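# Lift a staple stick out and set it down

## Task

Remove a single stick of staples from the staple box and place it on the table with its legs pointing down, far enough away that it touches neither the box's tray nor its sleeve.

## Robot and tools

Robot: two arms, left_arm and right_arm, each ending in a two-finger gripper with a wrist camera. Base poses in the scene frame: left_arm at (-0.040, +0.329, +0.040) m, quat_wxyz (+1.000, 0, 0, -0.009); right_arm at (-0.005, -0.262, +0.031) m, quat_wxyz (+1.000, 0, 0, -0.008). Joint ranges in rad, base to gripper: waist -2.618 to 3.054, shoulder 0.000 to 3.142, elbow 0.000 to 3.142 (straight at 2.901), wrist pitch -1.571 to 1.571, wrist yaw -1.571 to 1.571, wrist roll -2.094 to 2.094. A camera stand sits behind the arms.

Frames: the scene frame has its origin at table-top height, halfway between the nominal bases; +x points out over the table, +z up, and left_arm is on the +y side (this is not the image left). Printed hand positions and orientations use this frame and may be wrong by a few cm, more at long reach. Offsets, by contrast, run along each arm's own Hand target axes. On a gripper the fingers point along +z and open and close along y. end_effector_position is the spot between the pads, roughly 1 cm short of the fingertips.

Row layout (shared by execute_actions and move): one list of 14 numbers in [-1, 1] covering both arms: dx, dy, dz, rx, ry, rz, opening for left_arm, then those seven for right_arm. The six pose numbers are an offset, not a pose: they count from that arm's Hand target as it stood when the action or move began, in that Hand target's axes. Scale: 1.0 equals 0.6 m or 180 degrees; rx, ry, rz form one rotation vector. Opening is absolute: +1 fully open (0.094 m), -1 closed. Six zeros re-request the current Hand target. A 0 in the opening slot is a real command (half open), so resend the present opening to keep a gripper unchanged.

execute_actions: actions is a list of actions; each action has up to 15 rows, one per 1/30 s control step, and a short action repeats its last row to fill 15 steps. Every row in an action is measured from that action's start, so sending the same offset again moves further. cameras: list of names, ["all"], [] or null; images come by default only for an empty actions list, which also shows the full result format.

move: target is one row or a list of up to 15 rows, all offsets from the same starting Hand targets. speed in m/s, 0.002 to 2.9, default 0.25 (turns up to twice that in rad/s), one value or one per target. blend in m rounds corners of a list (0 = stop at each). opening_speed, per second on the -1..+1 scale, at least 0.2; use it to close gently on something that may bend. grip_force in N per pad, 10 to 50, one value or one per arm; it persists, and low forces close slowly. blocking=false returns after about 0.5 s while the move continues. Paths are straight, ignore obstacles and the other arm, and are cut at 10 s. Grippers lag and overshoot more when fast or with a nearly straight arm. Route around an arm's own base, not near it. The result adds a move: line with the ending (done, off_target, moving, held, fault) and limits (paced = pose clipped, held = steps withheld).

wait: seconds 0 to 10; a running move continues. stop: brakes a running move; fingers continue unless opening_speed was set. zoom_image: camera (cam_head_left, cam_head_right, cam_left_wrist, cam_right_wrist) and region [x0, y0, x1, y1] in pixels from the top-left, at most 504 by 504, on the newest images only. finished_scene: scene, this scene's number (1 to 2); call nothing after it.

Cameras: cam_head_left and cam_head_right 504x504 pinhole (fovy about 55.7 degrees); cam_left_wrist and cam_right_wrist 672x504 fisheye.

Control behaviour: each step the commanded orientation is clipped to within 40 degrees of the measured one. Hand target in a result is the last command after that clip, and the next offsets start there. A gripper may rest a few cm from its target because of friction and weight; waiting does not fix this, but a new command (even zeros) asks again, and you can add the missing distance as an offset. Very small moves may not start.

Result lines: end_effector_position (m) and end_effector_quat_wxyz; Hand target; Tool commands; grip_measured on the opening scale (reads up to about 2.5 mm wide when empty, and narrower than the part, by up to about 0.064, under a full squeeze, so it does not reveal contact); Joint positions (last number per arm is opening in m); Joint velocities, which may be omitted when all are within noise; Joint torques (include the arm's weight, positive toward larger joint values, numbers 1 to 3 wrap at ±28 N m); motor temperatures. MOTOR HOT appears at 75 °C; at 90 °C an OVER-TEMPERATURE FAULT folds that arm and it idles; at 100 °C it collapses. Holding loads, stretching out or pushing at an unreachable pose heats motors.

Avoid: dropping the stick or releasing it while it moves, slamming or hitting the table, box or fixed things, pressing hard, letting an arm keep pushing after contact (command back past the gripper to relieve it), bringing the two grippers, housings or wrist cameras together, closing one gripper on the other's fingers, straining a camera cable, and anything falling off the table. To release, command an opening well above grip_measured. Loose objects can be nudged occasionally by outside pushes.

Each tool is called after ">>>" as name([rows], argument=value, ...), one row to a line, values as JSON.

## Session

>>> execute_actions(actions=[])

>>> zoom_image(camera="cam_head_left", region=[100, 100, 400, 350])

Scene clock: 0.00 s.
left_arm: end_effector_position=(+0.3496, +0.3371, +0.1470) grip_measured=+1.000 end_effector_quat_wxyz=(+0.602, -0.042, +0.797, +0.008) | right_arm: end_effector_position=(+0.3893, -0.3188, +0.1406) grip_measured=+1.000 end_effector_quat_wxyz=(+0.613, +0.111, +0.777, -0.094)
Joint positions: left_arm=[-0.003 1.509 0.31 0.919 -0.085 -0.063 0.094] | right_arm=[-0.013 1.59 0.333 1.016 0.258 0.053 0.094]
Joint velocities: within noise
Joint torques (N m): no reading
Motor temperatures (°C): left_arm=[25 25 37 23 23 26 23] | right_arm=[24 26 30 23 22 24 24]
Heat: left arm: 37 °C; right arm: 30 °C.
Hand target: left_arm +0.3501, +0.3371, +0.1481; +0.602, -0.042, +0.797, +0.008 | right_arm +0.3895, -0.3190, +0.1409; +0.612, +0.112, +0.777, -0.094
Tool commands: left_gripper/opening=+1.0 right_gripper/opening=+1.0

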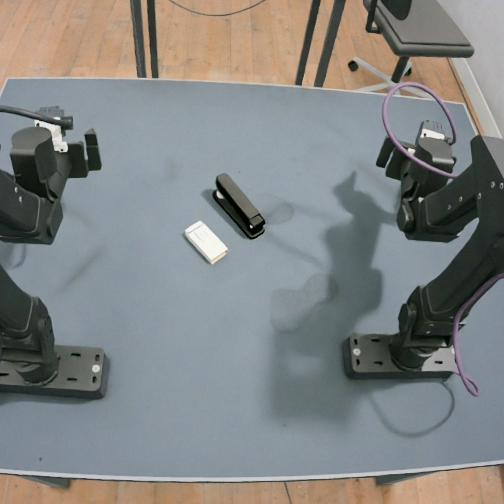

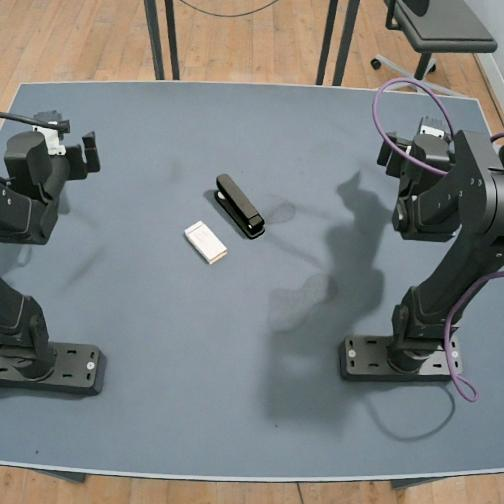

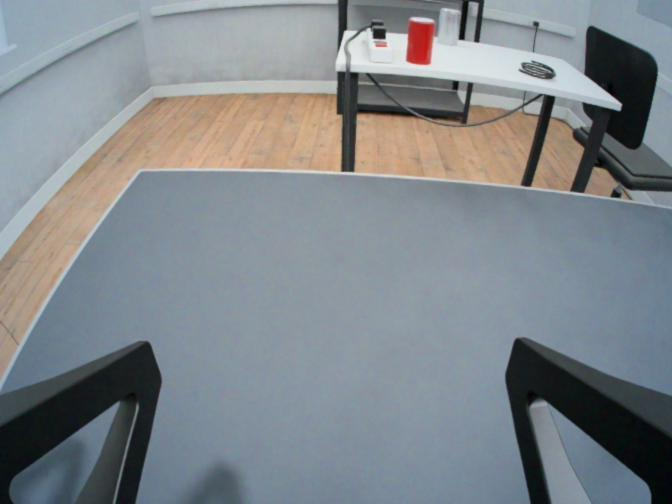

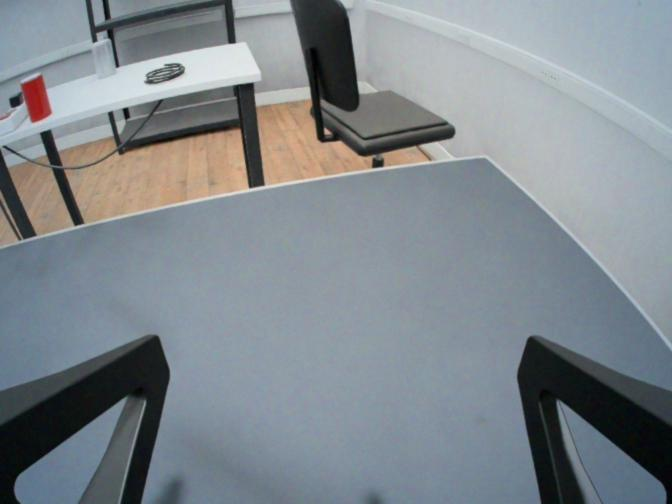

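Scaled by 1.680 from the camera's 504x504 image, which has a finer 720x720 frame.

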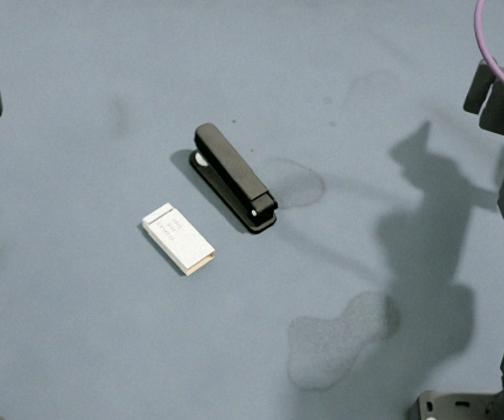

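>>> move(target=[-0.0733,-0.3723,-0.311,-0.155,0.3887,-0.1852,0.6,0.158,0.435,-0.526,-0.28,0.1836,-0.169,0.5], cameras=["all"], grip_force=[15, 15], speed=0.3)

>>> zoom_image(camera="cam_right_wrist", region=[260, 60, 500, 300])

Scene clock: 4.03 s.
left_arm: end_effector_position=(+0.2004, +0.1068, +0.2511) grip_measured=+0.602 end_effector_quat_wxyz=(+0.020, -0.380, +0.924, -0.040) | right_arm: end_effector_position=(+0.1500, +0.0213, +0.1152) grip_measured=+0.502 end_effector_quat_wxyz=(+0.321, -0.331, +0.879, +0.121)
Joint positions: left_arm=[-0.733 1.747 1.836 -1.57 -0.002 -1.533 0.075] | right_arm=[1.268 1.268 0.655 -0.329 0.333 0.421 0.071]
Joint torques (N m): left_arm=[-0.23 -6.35 6.67 0.36 0.06 -0.08] | right_arm=[0.43 -2.88 9.7 1.24 0.13 0.08]
Heat: left arm: 38 °C; right arm: 31 °C.
Hand target: left_arm +0.2004, +0.1050, +0.2502; +0.000, -0.383, +0.924, +0.000 | right_arm +0.1500, +0.0257, +0.1197; +0.320, -0.330, +0.880, +0.121
Off the commanded pose: left_arm 0.002 m, 5 deg | right_arm 0.006 m, 0 deg.
joint sent to its limit (left arm) — joint 4 (wrist pitch), lower limit. The joint targets are off in orientation, not in position.
grip_force (N): 15, 15
move: off_target (left_arm)

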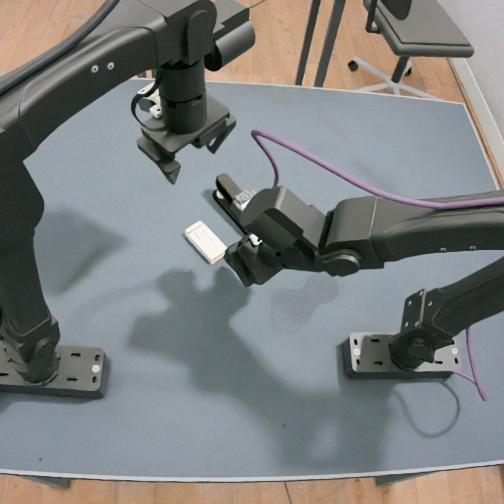

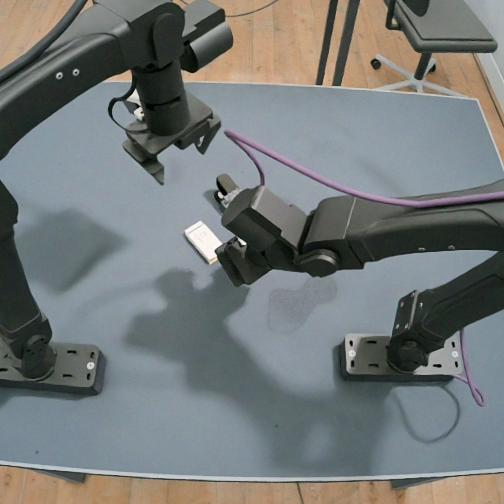

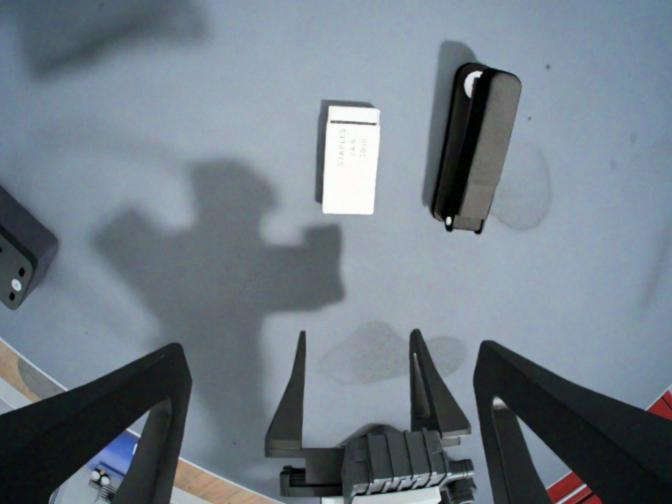

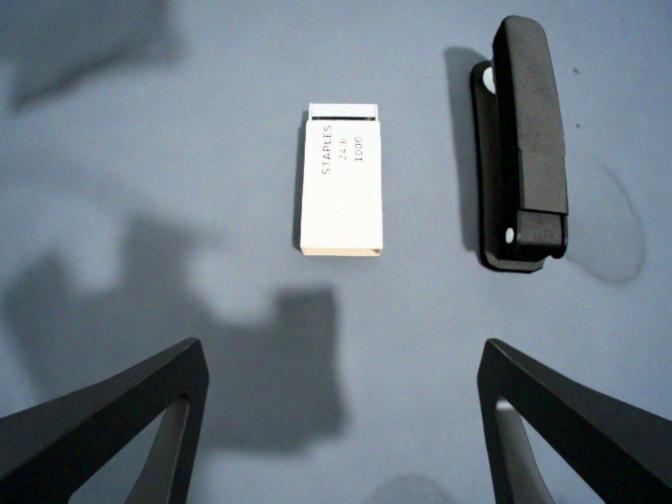

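Scaled by 2.100 from the camera's 672x504 image, which has a finer 960x720 frame.

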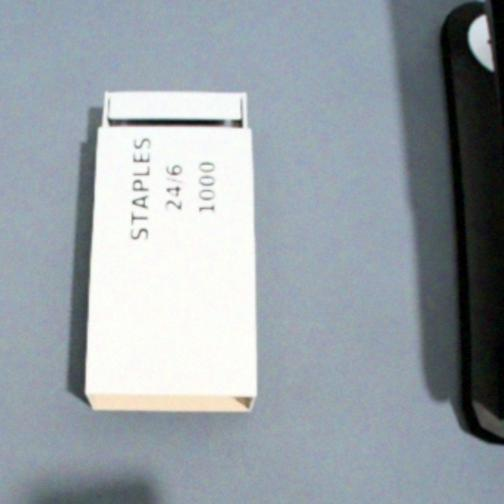

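>>> move([
  [-0.0775,-0.0593,0.25,0,0,0.024,0.3,-0.029,0,0.172,0,0,0,0.5],
  [-0.0775,-0.0593,0.25,0,0,0.024,0.3,0.003,0,0.21,0,0,0,0.5],
], cameras=["all"], speed=[0.25,0.12], blend=[0.01,0])

Scene clock: 6.67 s.
left_arm: end_effector_position=(+0.2574, +0.1122, +0.1065) grip_measured=+0.302 end_effector_quat_wxyz=(+0.002, -0.349, +0.937, -0.005) | right_arm: end_effector_position=(+0.2076, +0.0796, +0.0280) grip_measured=+0.502 end_effector_quat_wxyz=(+0.321, -0.329, +0.879, +0.125)
Joint positions: left_arm=[-0.614 1.95 1.521 -1.132 0.002 -1.346 0.061] | right_arm=[1.141 1.795 0.726 0.161 0.251 0.321 0.071]
Joint torques (N m): left_arm=[0.14 -8.94 5.12 0.43 0.02 0.04] | right_arm=[-0.66 -5.74 5.57 1.7 0.08 -0.06]
Heat: left arm: 38 °C; right arm: 31 °C.
Hand target: left_arm +0.2583, +0.1129, +0.1001; +0.000, -0.348, +0.937, +0.000 | right_arm +0.2098, +0.0783, +0.0220; +0.320, -0.330, +0.880, +0.121
Off the commanded pose: left_arm 0.006 m, 1 deg | right_arm 0.007 m, 0 deg.
grip_force (N): 15, 15
move: done

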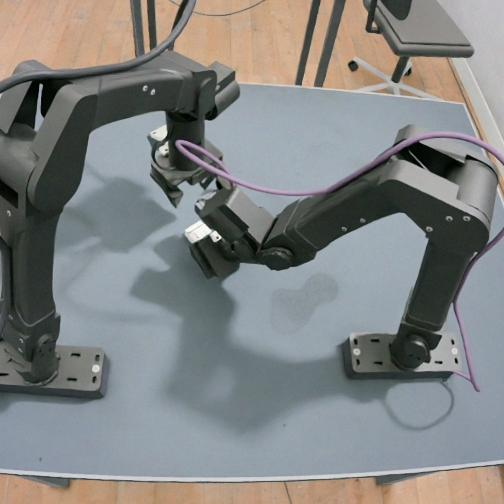

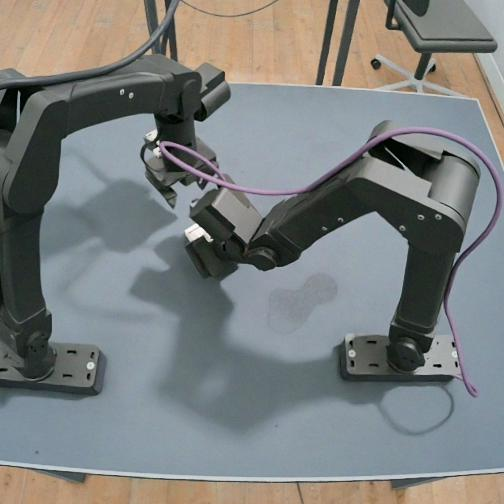

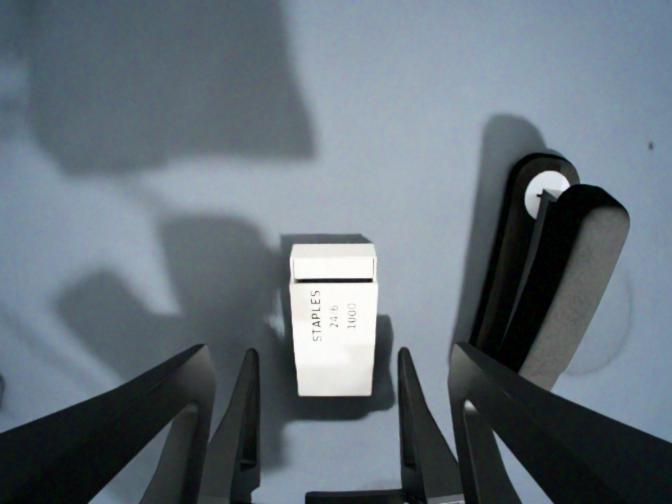

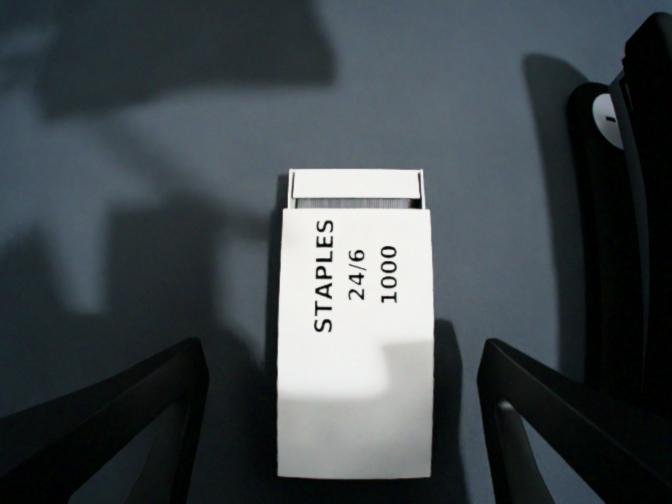

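>>> move(target=[0.0267,0,0.152,0,0,0,0.3,0.014,-0.006,0.004,0,0,0,0.5], cameras=["cam_left_wrist","cam_right_wrist"], speed=0.12)

Scene clock: 8.37 s.
left_arm: end_effector_position=(+0.2501, +0.1014, +0.0197) grip_measured=+0.302 end_effector_quat_wxyz=(+0.005, -0.347, +0.938, -0.010) | right_arm: end_effector_position=(+0.2058, +0.0771, +0.0226) grip_measured=+0.502 end_effector_quat_wxyz=(+0.320, -0.331, +0.878, +0.128)
Joint positions: left_arm=[-0.65 2.054 1.306 -0.801 0.001 -1.377 0.061] | right_arm=[1.139 1.803 0.702 0.198 0.244 0.317 0.071]
Joint torques (N m): left_arm=[-0.4 -8.53 4.3 0.47 0.02 -0.08] | right_arm=[-0.98 -5.74 4.71 1.73 0.11 -0.07]
Heat: left arm: 38 °C; right arm: 31 °C.
Hand target: left_arm +0.2460, +0.1025, +0.0089; +0.000, -0.348, +0.938, +0.000 | right_arm +0.2085, +0.0725, +0.0149; +0.320, -0.330, +0.880, +0.121
Off the commanded pose: left_arm 0.012 m, 1 deg | right_arm 0.010 m, 1 deg.
grip_force (N): 15, 15
move: off_target (left_arm)
Images, in order (width x height): cam_left_wrist 672x504, cam_right_wrist 672x504.

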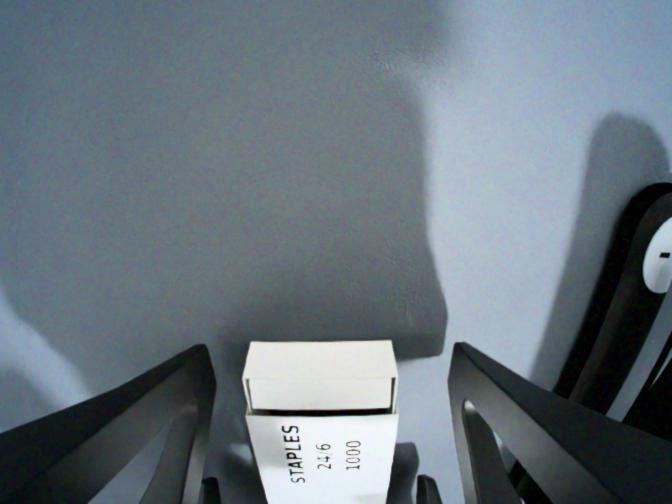

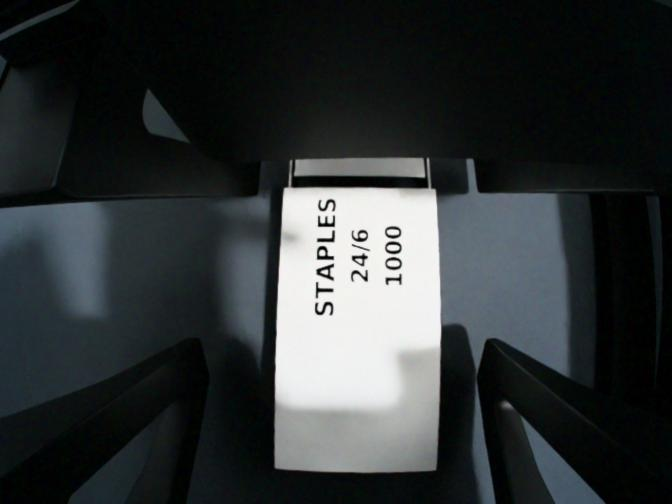

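>>> move([
  [0,0.006,0,0,0,0,0.3,0,-0.008,0,0,0,0,0.5],
  [0,0.006,0,0,0,0,0.3,0,-0.008,0,0,0,0,-0.3],
  [0,0.006,0,0,0,0,-0.34,0,-0.008,0,0,0,0,-0.3],
], cameras=["cam_left_wrist","cam_right_wrist"], speed=0.1, opening_speed=0.5)

Scene clock: 16.70 s.
left_arm: end_effector_position=(+0.2489, +0.1023, +0.0170) grip_measured=-0.227 end_effector_quat_wxyz=(+0.005, -0.347, +0.938, -0.010) | right_arm: end_effector_position=(+0.2086, +0.0727, +0.0205) grip_measured=-0.214 end_effector_quat_wxyz=(+0.318, -0.333, +0.879, +0.124)
Joint positions: left_arm=[-0.65 2.054 1.294 -0.788 0.001 -1.378 0.036] | right_arm=[1.124 1.803 0.696 0.199 0.236 0.303 0.037]
Joint torques (N m): left_arm=[-0.25 -9.35 3.95 0.42 0.02 -0.07] | right_arm=[-1.01 -6.08 4.51 1.79 0.1 -0.05]
Heat: left arm: 38 °C; right arm: 31 °C.
Hand target: left_arm +0.2437, +0.1051, +0.0089; +0.000, -0.348, +0.938, +0.000 | right_arm +0.2115, +0.0688, +0.0148; +0.320, -0.330, +0.880, +0.121
Off the commanded pose: left_arm 0.010 m, 1 deg | right_arm 0.007 m, 1 deg.
grip_force (N): 15, 15
move: done
Images, in order (width x height): cam_left_wrist 672x504, cam_right_wrist 672x504.

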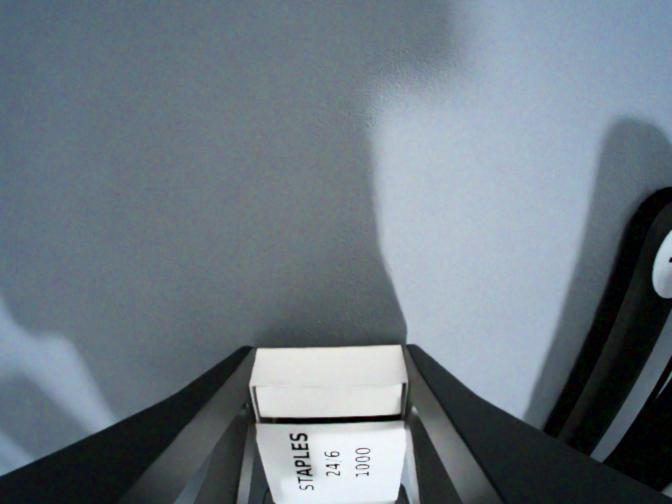

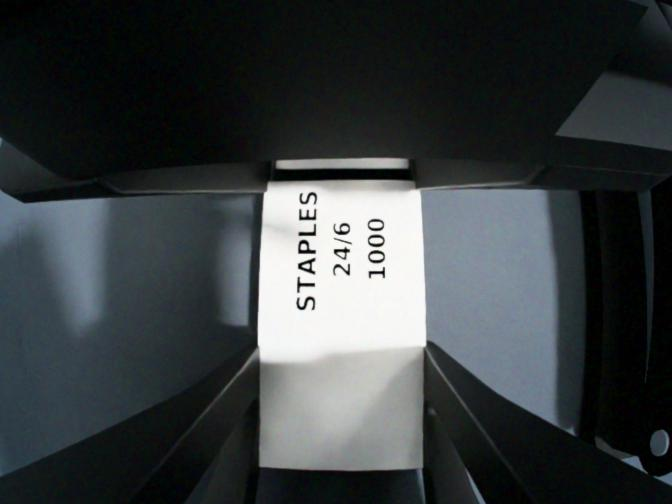

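>>> move(target=[-0.135,0,0,0,0,0,-0.34,0,0,0,0,0,0,-0.3], cameras=["cam_left_wrist","cam_right_wrist"], speed=0.06)

Scene clock: 18.73 s.
left_arm: end_effector_position=(+0.3037, +0.1542, +0.0171) grip_measured=-0.228 end_effector_quat_wxyz=(+0.001, -0.350, +0.937, -0.016) | right_arm: end_effector_position=(+0.2097, +0.0761, +0.0229) grip_measured=-0.214 end_effector_quat_wxyz=(+0.322, -0.332, +0.877, +0.132)
Joint positions: left_arm=[-0.446 2.112 1.386 -0.819 0.02 -1.18 0.036] | right_arm=[1.122 1.803 0.696 0.216 0.229 0.301 0.037]
Joint torques (N m): left_arm=[0.12 -8.49 6.3 0.28 -0.17 0.06] | right_arm=[-0.83 -6.11 4.51 1.63 0.16 -0.02]
Heat: left arm: 38 °C; right arm: 31 °C.
Hand target: left_arm +0.3051, +0.1581, +0.0089; +0.000, -0.348, +0.937, +0.000 | right_arm +0.2115, +0.0687, +0.0148; +0.320, -0.330, +0.880, +0.121
Off the commanded pose: left_arm 0.009 m, 2 deg | right_arm 0.011 m, 1 deg.
grip_force (N): 15, 15
move: off_target (right_arm)
Images, in order (width x height): cam_left_wrist 672x504, cam_right_wrist 672x504.

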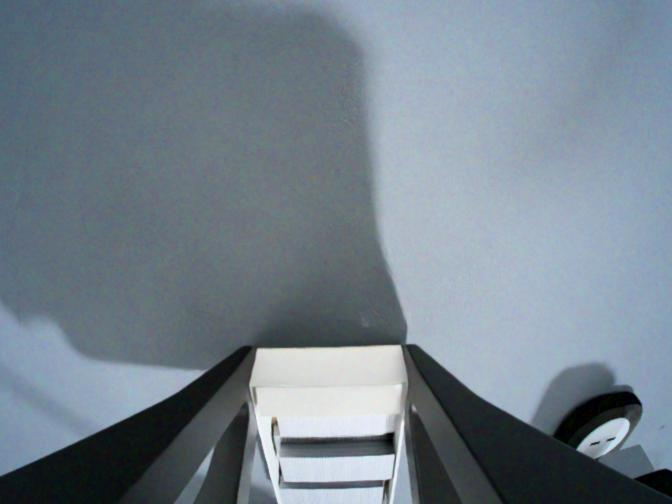

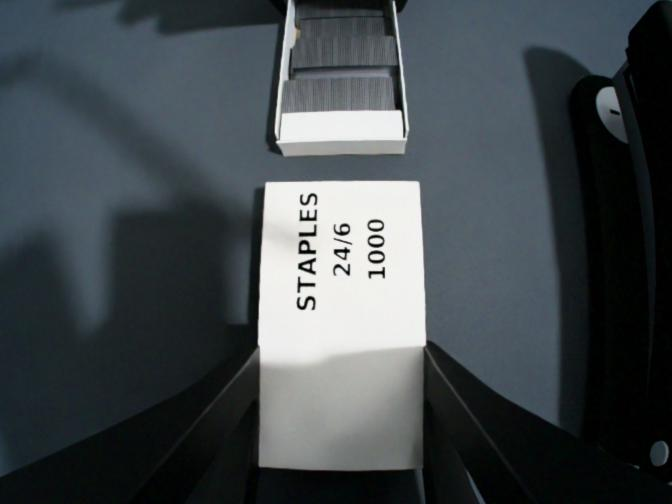

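>>> move([
  [0,0.1,0,0,0,0,-0.34,0,0,0,0,0,0,-0.3],
  [0,0.1,0,0,0,0,0.3,0,0,0,0,0,0,0.4],
  [0,0.1,-0.1,0,0,0,0.3,0,0,-0.12,0,0,0,0.4],
  [0.065,0.1077,-0.077,0,0,0.5,-0.58,0,0,-0.3,0,0,0,0.4],
], cameras=["all"], speed=[0.08,0.1,0.2,0.25])

>>> zoom_image(camera="cam_left_wrist", region=[180, 220, 480, 430])

Scene clock: 31.17 s.
left_arm: end_effector_position=(+0.2311, +0.1837, +0.0476) grip_measured=-0.578 end_effector_quat_wxyz=(-0.019, +0.412, +0.911, +0.000) | right_arm: end_effector_position=(+0.1239, -0.0106, +0.1379) grip_measured=+0.399 end_effector_quat_wxyz=(+0.308, -0.337, +0.883, +0.112)
Joint positions: left_arm=[-0.476 1.849 1.136 -0.896 0.002 0.354 0.02] | right_arm=[1.34 1.089 0.669 -0.576 0.363 0.487 0.066]
Joint torques (N m): left_arm=[-0.32 -11.56 4.05 0.4 0.01 0.06] | right_arm=[0.69 -3.88 10.04 1.14 0.27 0.08]
Motor temperatures (°C): left_arm=[25 30 38 23 23 26 23] | right_arm=[24 27 32 25 22 24 24]
Heat: left arm: 38 °C; right arm: 32 °C.
Hand target: left_arm +0.2335, +0.1815, +0.0552; +0.000, +0.417, +0.909, +0.000 | right_arm +0.1247, -0.0076, +0.1527; +0.320, -0.330, +0.880, +0.121
Off the commanded pose: left_arm 0.008 m, 2 deg | right_arm 0.015 m, 2 deg.
grip_force (N): 15, 15
move: off_target (right_arm); target 2's new opening was sent with left_arm's hand 0.015 m and 2 deg from that target

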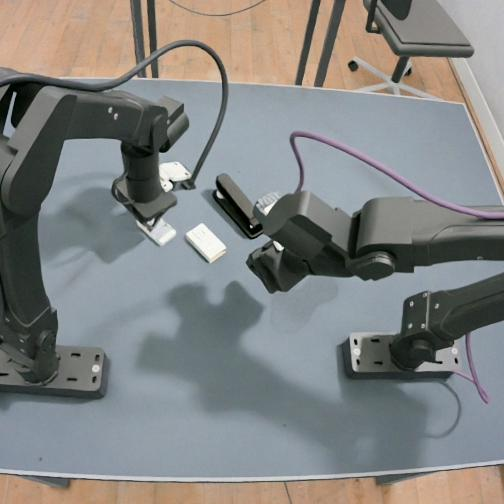

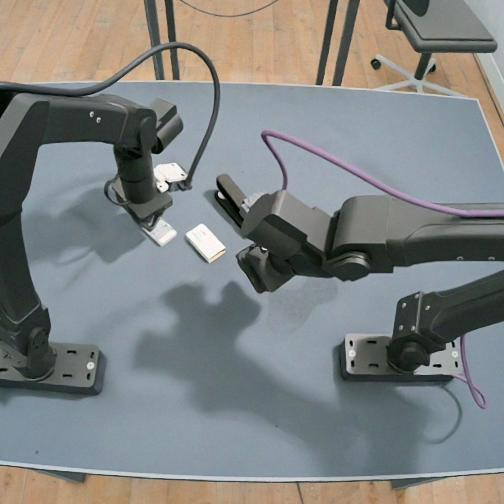

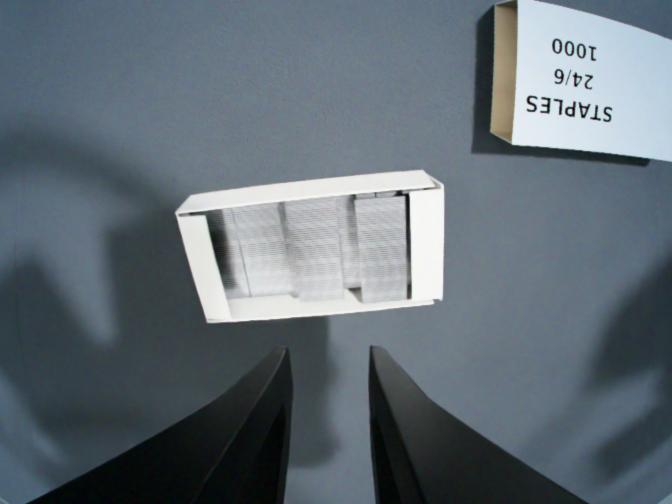

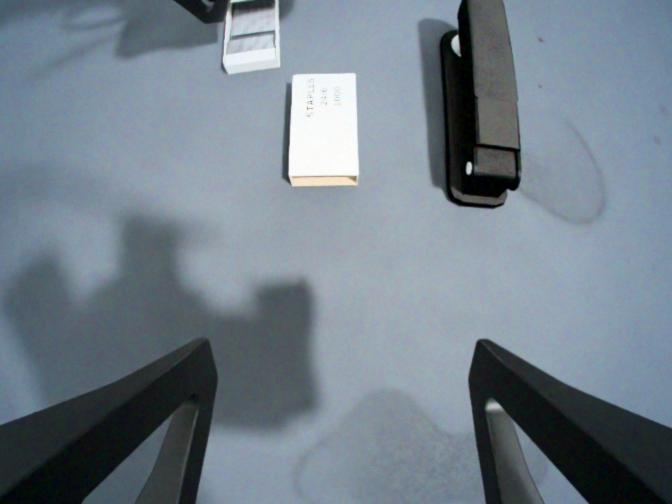

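Scaled by 1.680 from the camera's 672x504 image, which has a finer 960x720 frame.

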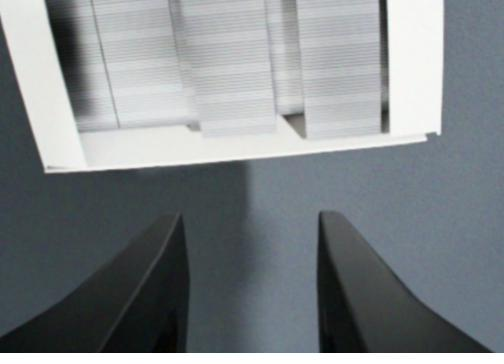

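>>> zoom_image(camera="cam_left_wrist", region=[170, 160, 450, 330])

Scaled by 1.800 from the camera's 672x504 image, which has a finer 960x720 frame.

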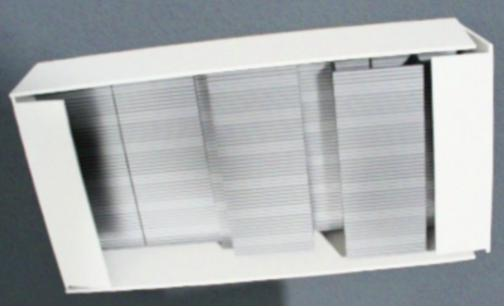

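>>> move(target=[-0.0158,0.0098,0.0353,0,0,-0.0317,-0.58,0,0,0,0,0,0,0.4], cameras=["cam_left_wrist"], speed=0.1)

>>> zoom_image(camera="cam_left_wrist", region=[200, 270, 470, 430])

Scene clock: 33.03 s.
left_arm: end_effector_position=(+0.2447, +0.1764, +0.0427) grip_measured=-0.578 end_effector_quat_wxyz=(+0.007, +0.375, +0.927, -0.002) | right_arm: end_effector_position=(+0.1239, -0.0106, +0.1379) grip_measured=+0.399 end_effector_quat_wxyz=(+0.308, -0.337, +0.883, +0.112)
Joint positions: left_arm=[-0.476 1.865 1.136 -0.827 0.002 0.274 0.02] | right_arm=[1.34 1.089 0.669 -0.576 0.363 0.487 0.066]
Joint torques (N m): left_arm=[0.2 -6.91 4.42 0.49 0.01 -0.07] | right_arm=[0.69 -3.88 10.03 1.14 0.26 0.08]
Heat: left arm: 38 °C; right arm: 32 °C.
Hand target: left_arm +0.2441, +0.1781, +0.0340; +0.000, +0.371, +0.929, +0.000 | right_arm +0.1247, -0.0076, +0.1527; +0.320, -0.330, +0.880, +0.121
Off the commanded pose: left_arm 0.009 m, 1 deg | right_arm 0.015 m, 2 deg.
grip_force (N): 15, 15
move: off_target (right_arm)
Images, in order (width x height): cam_left_wrist 672x504.

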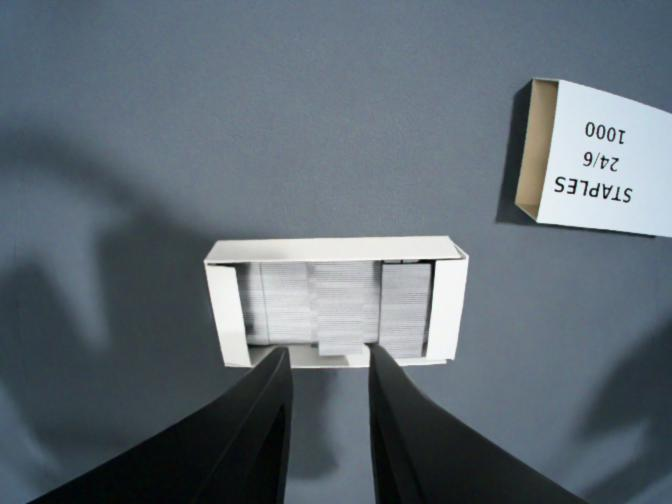

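Scaled by 1.867 from the camera's 672x504 image, which has a finer 960x720 frame.

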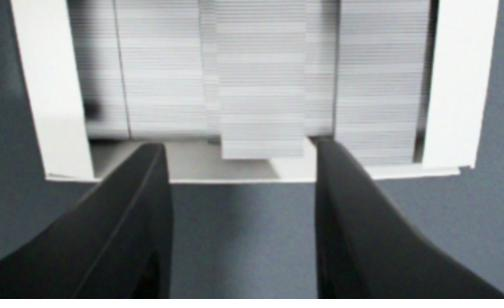

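>>> move(target=[0,-0.002,0.03,0,0,0,-0.58,0,0,0,0,0,0,0.4], cameras=["cam_left_wrist"], speed=0.06)

>>> zoom_image(camera="cam_left_wrist", region=[200, 270, 470, 430])

Scene clock: 34.37 s.
left_arm: end_effector_position=(+0.2456, +0.1759, +0.0252) grip_measured=-0.578 end_effector_quat_wxyz=(+0.008, +0.373, +0.928, -0.002) | right_arm: end_effector_position=(+0.1239, -0.0106, +0.1379) grip_measured=+0.399 end_effector_quat_wxyz=(+0.308, -0.337, +0.883, +0.112)
Joint positions: left_arm=[-0.476 1.901 1.104 -0.758 0.002 0.27 0.02] | right_arm=[1.34 1.089 0.669 -0.576 0.363 0.487 0.066]
Joint torques (N m): left_arm=[-0.08 -7.05 4.1 0.51 0.01 -0.07] | right_arm=[0.69 -3.89 10.04 1.13 0.27 0.08]
Heat: left arm: 38 °C; right arm: 33 °C.
Hand target: left_arm +0.2432, +0.1773, +0.0159; +0.000, +0.371, +0.929, +0.000 | right_arm +0.1247, -0.0076, +0.1527; +0.320, -0.330, +0.880, +0.121
Off the commanded pose: left_arm 0.010 m, 1 deg | right_arm 0.015 m, 2 deg.
grip_force (N): 15, 15
move: off_target (right_arm)
Images, in order (width x height): cam_left_wrist 672x504.

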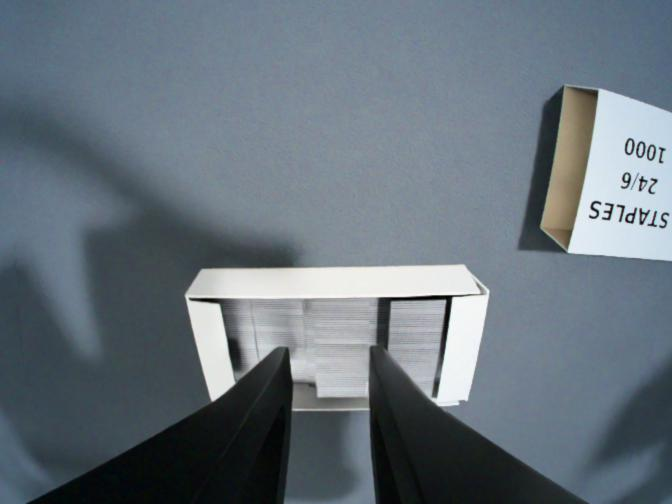

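Scaled by 1.867 from the camera's 672x504 image, which has a finer 960x720 frame.

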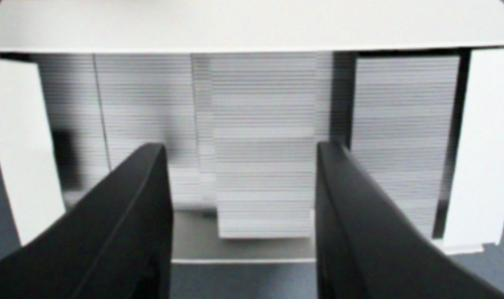

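>>> move(target=[0,-0.0008,0.0155,0,0,0,-0.58,0,0,0,0,0,0,0.4], cameras=["cam_left_wrist"], speed=0.04)

>>> zoom_image(camera="cam_left_wrist", region=[200, 270, 470, 430])

Scene clock: 35.23 s.
left_arm: end_effector_position=(+0.2455, +0.1760, +0.0183) grip_measured=-0.578 end_effector_quat_wxyz=(+0.008, +0.372, +0.928, -0.002) | right_arm: end_effector_position=(+0.1239, -0.0106, +0.1379) grip_measured=+0.399 end_effector_quat_wxyz=(+0.308, -0.337, +0.883, +0.112)
Joint positions: left_arm=[-0.476 1.915 1.092 -0.731 0.002 0.268 0.02] | right_arm=[1.34 1.089 0.669 -0.576 0.363 0.487 0.066]
Joint torques (N m): left_arm=[-0.18 -6.67 3.79 0.6 0.01 -0.06] | right_arm=[0.68 -3.88 10.03 1.13 0.26 0.08]
Heat: left arm: 38 °C; right arm: 33 °C.
Hand target: left_arm +0.2429, +0.1769, +0.0066; +0.000, +0.371, +0.929, +0.000 | right_arm +0.1247, -0.0076, +0.1527; +0.320, -0.330, +0.880, +0.121
Off the commanded pose: left_arm 0.012 m, 1 deg | right_arm 0.015 m, 2 deg.
grip_force (N): 15, 15
move: off_target (left_arm, right_arm)
Images, in order (width x height): cam_left_wrist 672x504.

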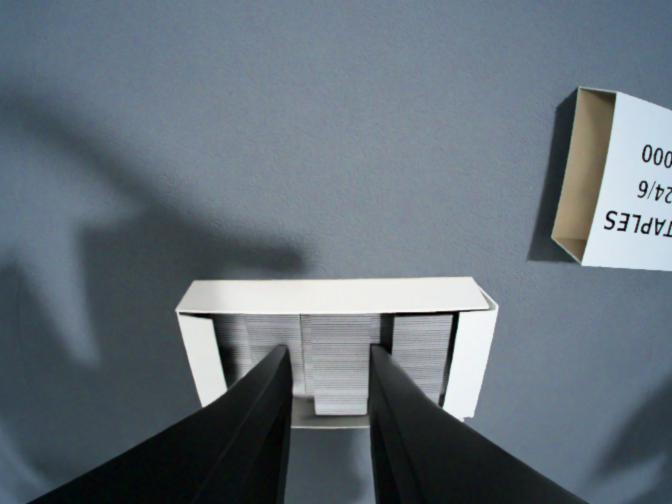

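Scaled by 1.867 from the camera's 672x504 image, which has a finer 960x720 frame.

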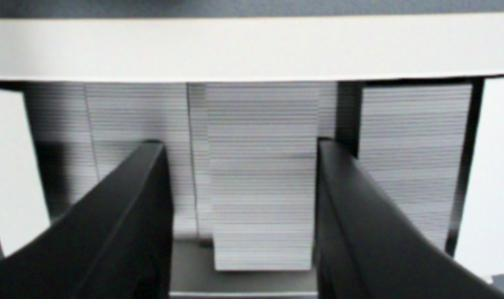

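>>> move([
  [0,0,0,0,0,0,-0.84,0,0,0,0,0,0,0.4],
  [0,0,-0.13,0,0,0,-0.84,0,0,0,0,0,0,0.4],
], opening_speed=0.35, grip_force=[20, 15], speed=0.1, cameras=["cam_left_wrist","cam_head_left"])

>>> zoom_image(camera="cam_left_wrist", region=[170, 220, 490, 430])

Scene clock: 37.93 s.
left_arm: end_effector_position=(+0.2379, +0.1812, +0.0722) grip_measured=-0.727 end_effector_quat_wxyz=(-0.019, +0.372, +0.928, +0.004) | right_arm: end_effector_position=(+0.1239, -0.0106, +0.1379) grip_measured=+0.399 end_effector_quat_wxyz=(+0.308, -0.337, +0.883, +0.112)
Joint positions: left_arm=[-0.476 1.836 1.225 -0.999 -0.003 0.268 0.013] | right_arm=[1.34 1.089 0.669 -0.576 0.363 0.487 0.066]
Joint torques (N m): left_arm=[-0.18 -11.04 6.31 0.19 0.07 -0.06] | right_arm=[0.69 -3.88 10.04 1.14 0.26 0.08]
Heat: left arm: 38 °C; right arm: 33 °C.
Hand target: left_arm +0.2429, +0.1769, +0.0846; +0.000, +0.371, +0.929, +0.000 | right_arm +0.1247, -0.0076, +0.1527; +0.320, -0.330, +0.880, +0.121
Off the commanded pose: left_arm 0.014 m, 2 deg | right_arm 0.015 m, 2 deg.
grip_force (N): 20, 15
move: off_target (left_arm, right_arm)
Images, in order (width x height): cam_head_left 504x504, cam_left_wrist 672x504.

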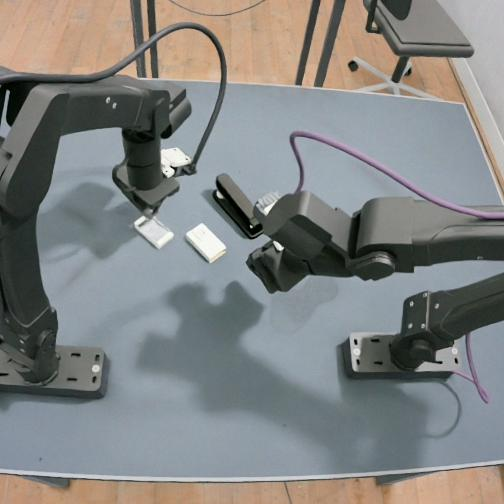

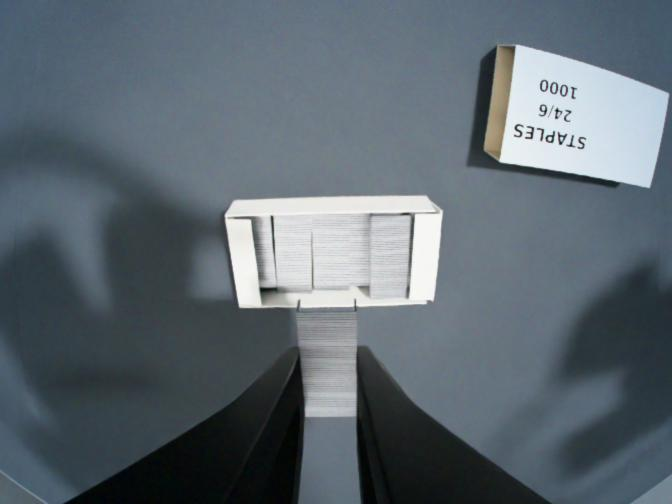

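Scaled by 1.575 from the camera's 672x504 image, which has a finer 960x720 frame.

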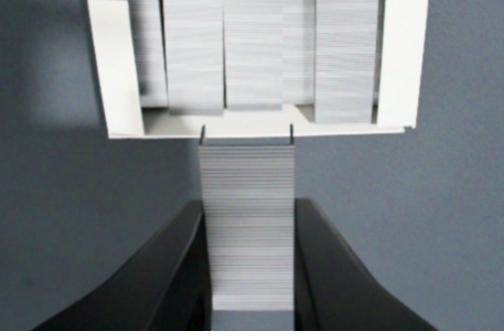

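>>> move([
  [0.185,0,0,0,0,0,-0.84,0,0,0,0,0,0,0.4],
  [0.185,0,0.124,0,0,0,-0.84,0,0,0,0,0,0,0.4],
], speed=[0.2,0.1], blend=[0.02,0], cameras=["cam_left_wrist"])

>>> zoom_image(camera="cam_left_wrist", region=[230, 270, 430, 430])

Scene clock: 40.20 s.
left_arm: end_effector_position=(+0.1637, +0.2524, +0.0150) grip_measured=-0.727 end_effector_quat_wxyz=(+0.004, +0.370, +0.929, +0.002) | right_arm: end_effector_position=(+0.1239, -0.0106, +0.1379) grip_measured=+0.399 end_effector_quat_wxyz=(+0.308, -0.337, +0.883, +0.112)
Joint positions: left_arm=[-0.35 1.565 0.651 -0.649 -0.003 0.391 0.013] | right_arm=[1.34 1.089 0.669 -0.576 0.363 0.487 0.066]
Joint torques (N m): left_arm=[0.36 -3.77 3.84 0.51 0.07 0.06] | right_arm=[0.69 -3.88 10.04 1.14 0.27 0.08]
Heat: left arm: 38 °C; right arm: 33 °C.
Hand target: left_arm +0.1624, +0.2535, +0.0102; +0.000, +0.371, +0.929, +0.000 | right_arm +0.1247, -0.0076, +0.1527; +0.320, -0.330, +0.880, +0.121
Off the commanded pose: left_arm 0.005 m, 1 deg | right_arm 0.015 m, 2 deg.
grip_force (N): 20, 15
move: off_target (right_arm)
Images, in order (width x height): cam_left_wrist 672x504.

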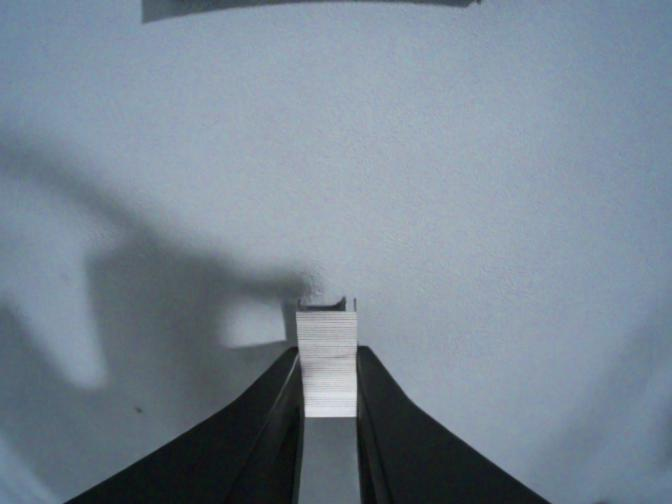

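Scaled by 2.520 from the camera's 672x504 image, which has a finer 960x720 frame.

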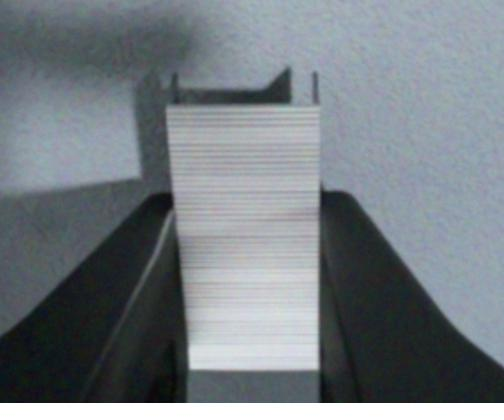

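>>> move([
  [0,0,0.0094,0,0,0,-0.84,0,0,0,0,0,0,0.4],
  [0,0,0.0096,0,0,0,-0.5,0,0,0,0,0,0,0.4],
  [0,0,-0.12,0,0,0,-0.5,0,0,0,0,0,0,0.4],
], opening_speed=0.5, speed=[0.02,0.02,0.12], cameras=["cam_left_wrist","cam_head_left"])

>>> zoom_image(camera="cam_left_wrist", region=[230, 170, 430, 370])

Scene clock: 43.70 s.
left_arm: end_effector_position=(+0.1571, +0.2550, +0.0743) grip_measured=-0.502 end_effector_quat_wxyz=(-0.015, +0.371, +0.929, +0.002) | right_arm: end_effector_position=(+0.1239, -0.0106, +0.1379) grip_measured=+0.399 end_effector_quat_wxyz=(+0.308, -0.337, +0.883, +0.112)
Joint positions: left_arm=[-0.35 1.437 0.806 -0.97 -0.003 0.391 0.023] | right_arm=[1.34 1.089 0.669 -0.576 0.363 0.487 0.066]
Joint torques (N m): left_arm=[0.36 -6.22 6.27 0.21 0.07 0.05] | right_arm=[0.68 -3.89 10.04 1.13 0.26 0.08]
Heat: left arm: 38 °C; right arm: 33 °C.
Hand target: left_arm +0.1624, +0.2534, +0.0823; +0.000, +0.371, +0.929, +0.000 | right_arm +0.1247, -0.0076, +0.1527; +0.320, -0.330, +0.880, +0.121
Off the commanded pose: left_arm 0.010 m, 2 deg | right_arm 0.015 m, 2 deg.
grip_force (N): 20, 15
move: off_target (right_arm)
Images, in order (width x height): cam_head_left 504x504, cam_left_wrist 672x504.

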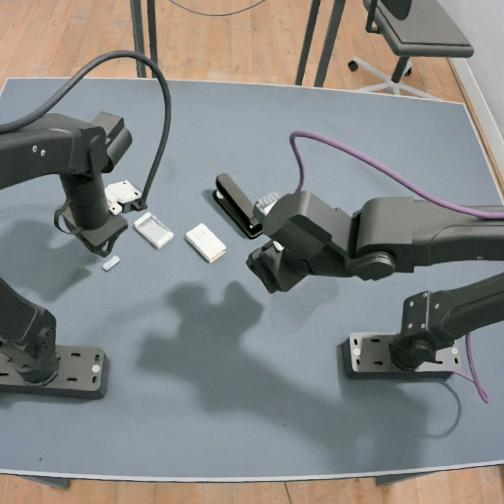

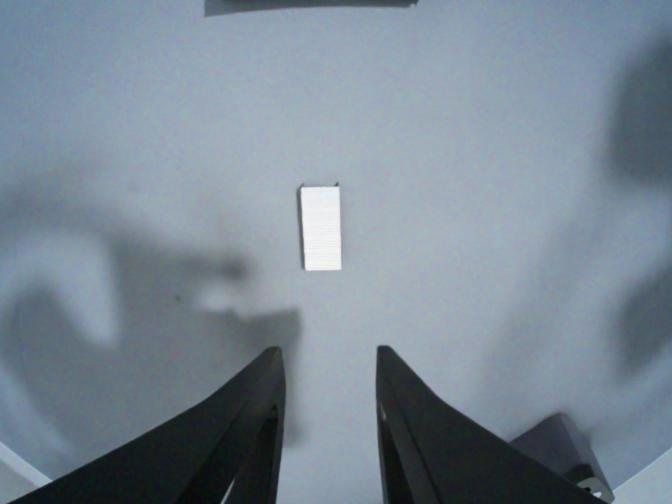

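Scaled by 2.520 from the camera's 672x504 image, which has a finer 960x720 frame.

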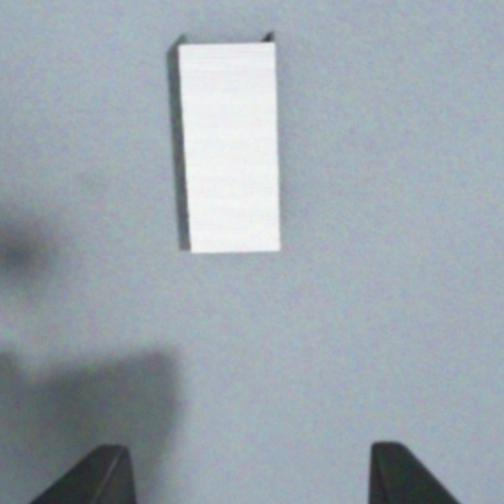

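>>> finished_scene(scene=2)

The scene is finished: the task was done.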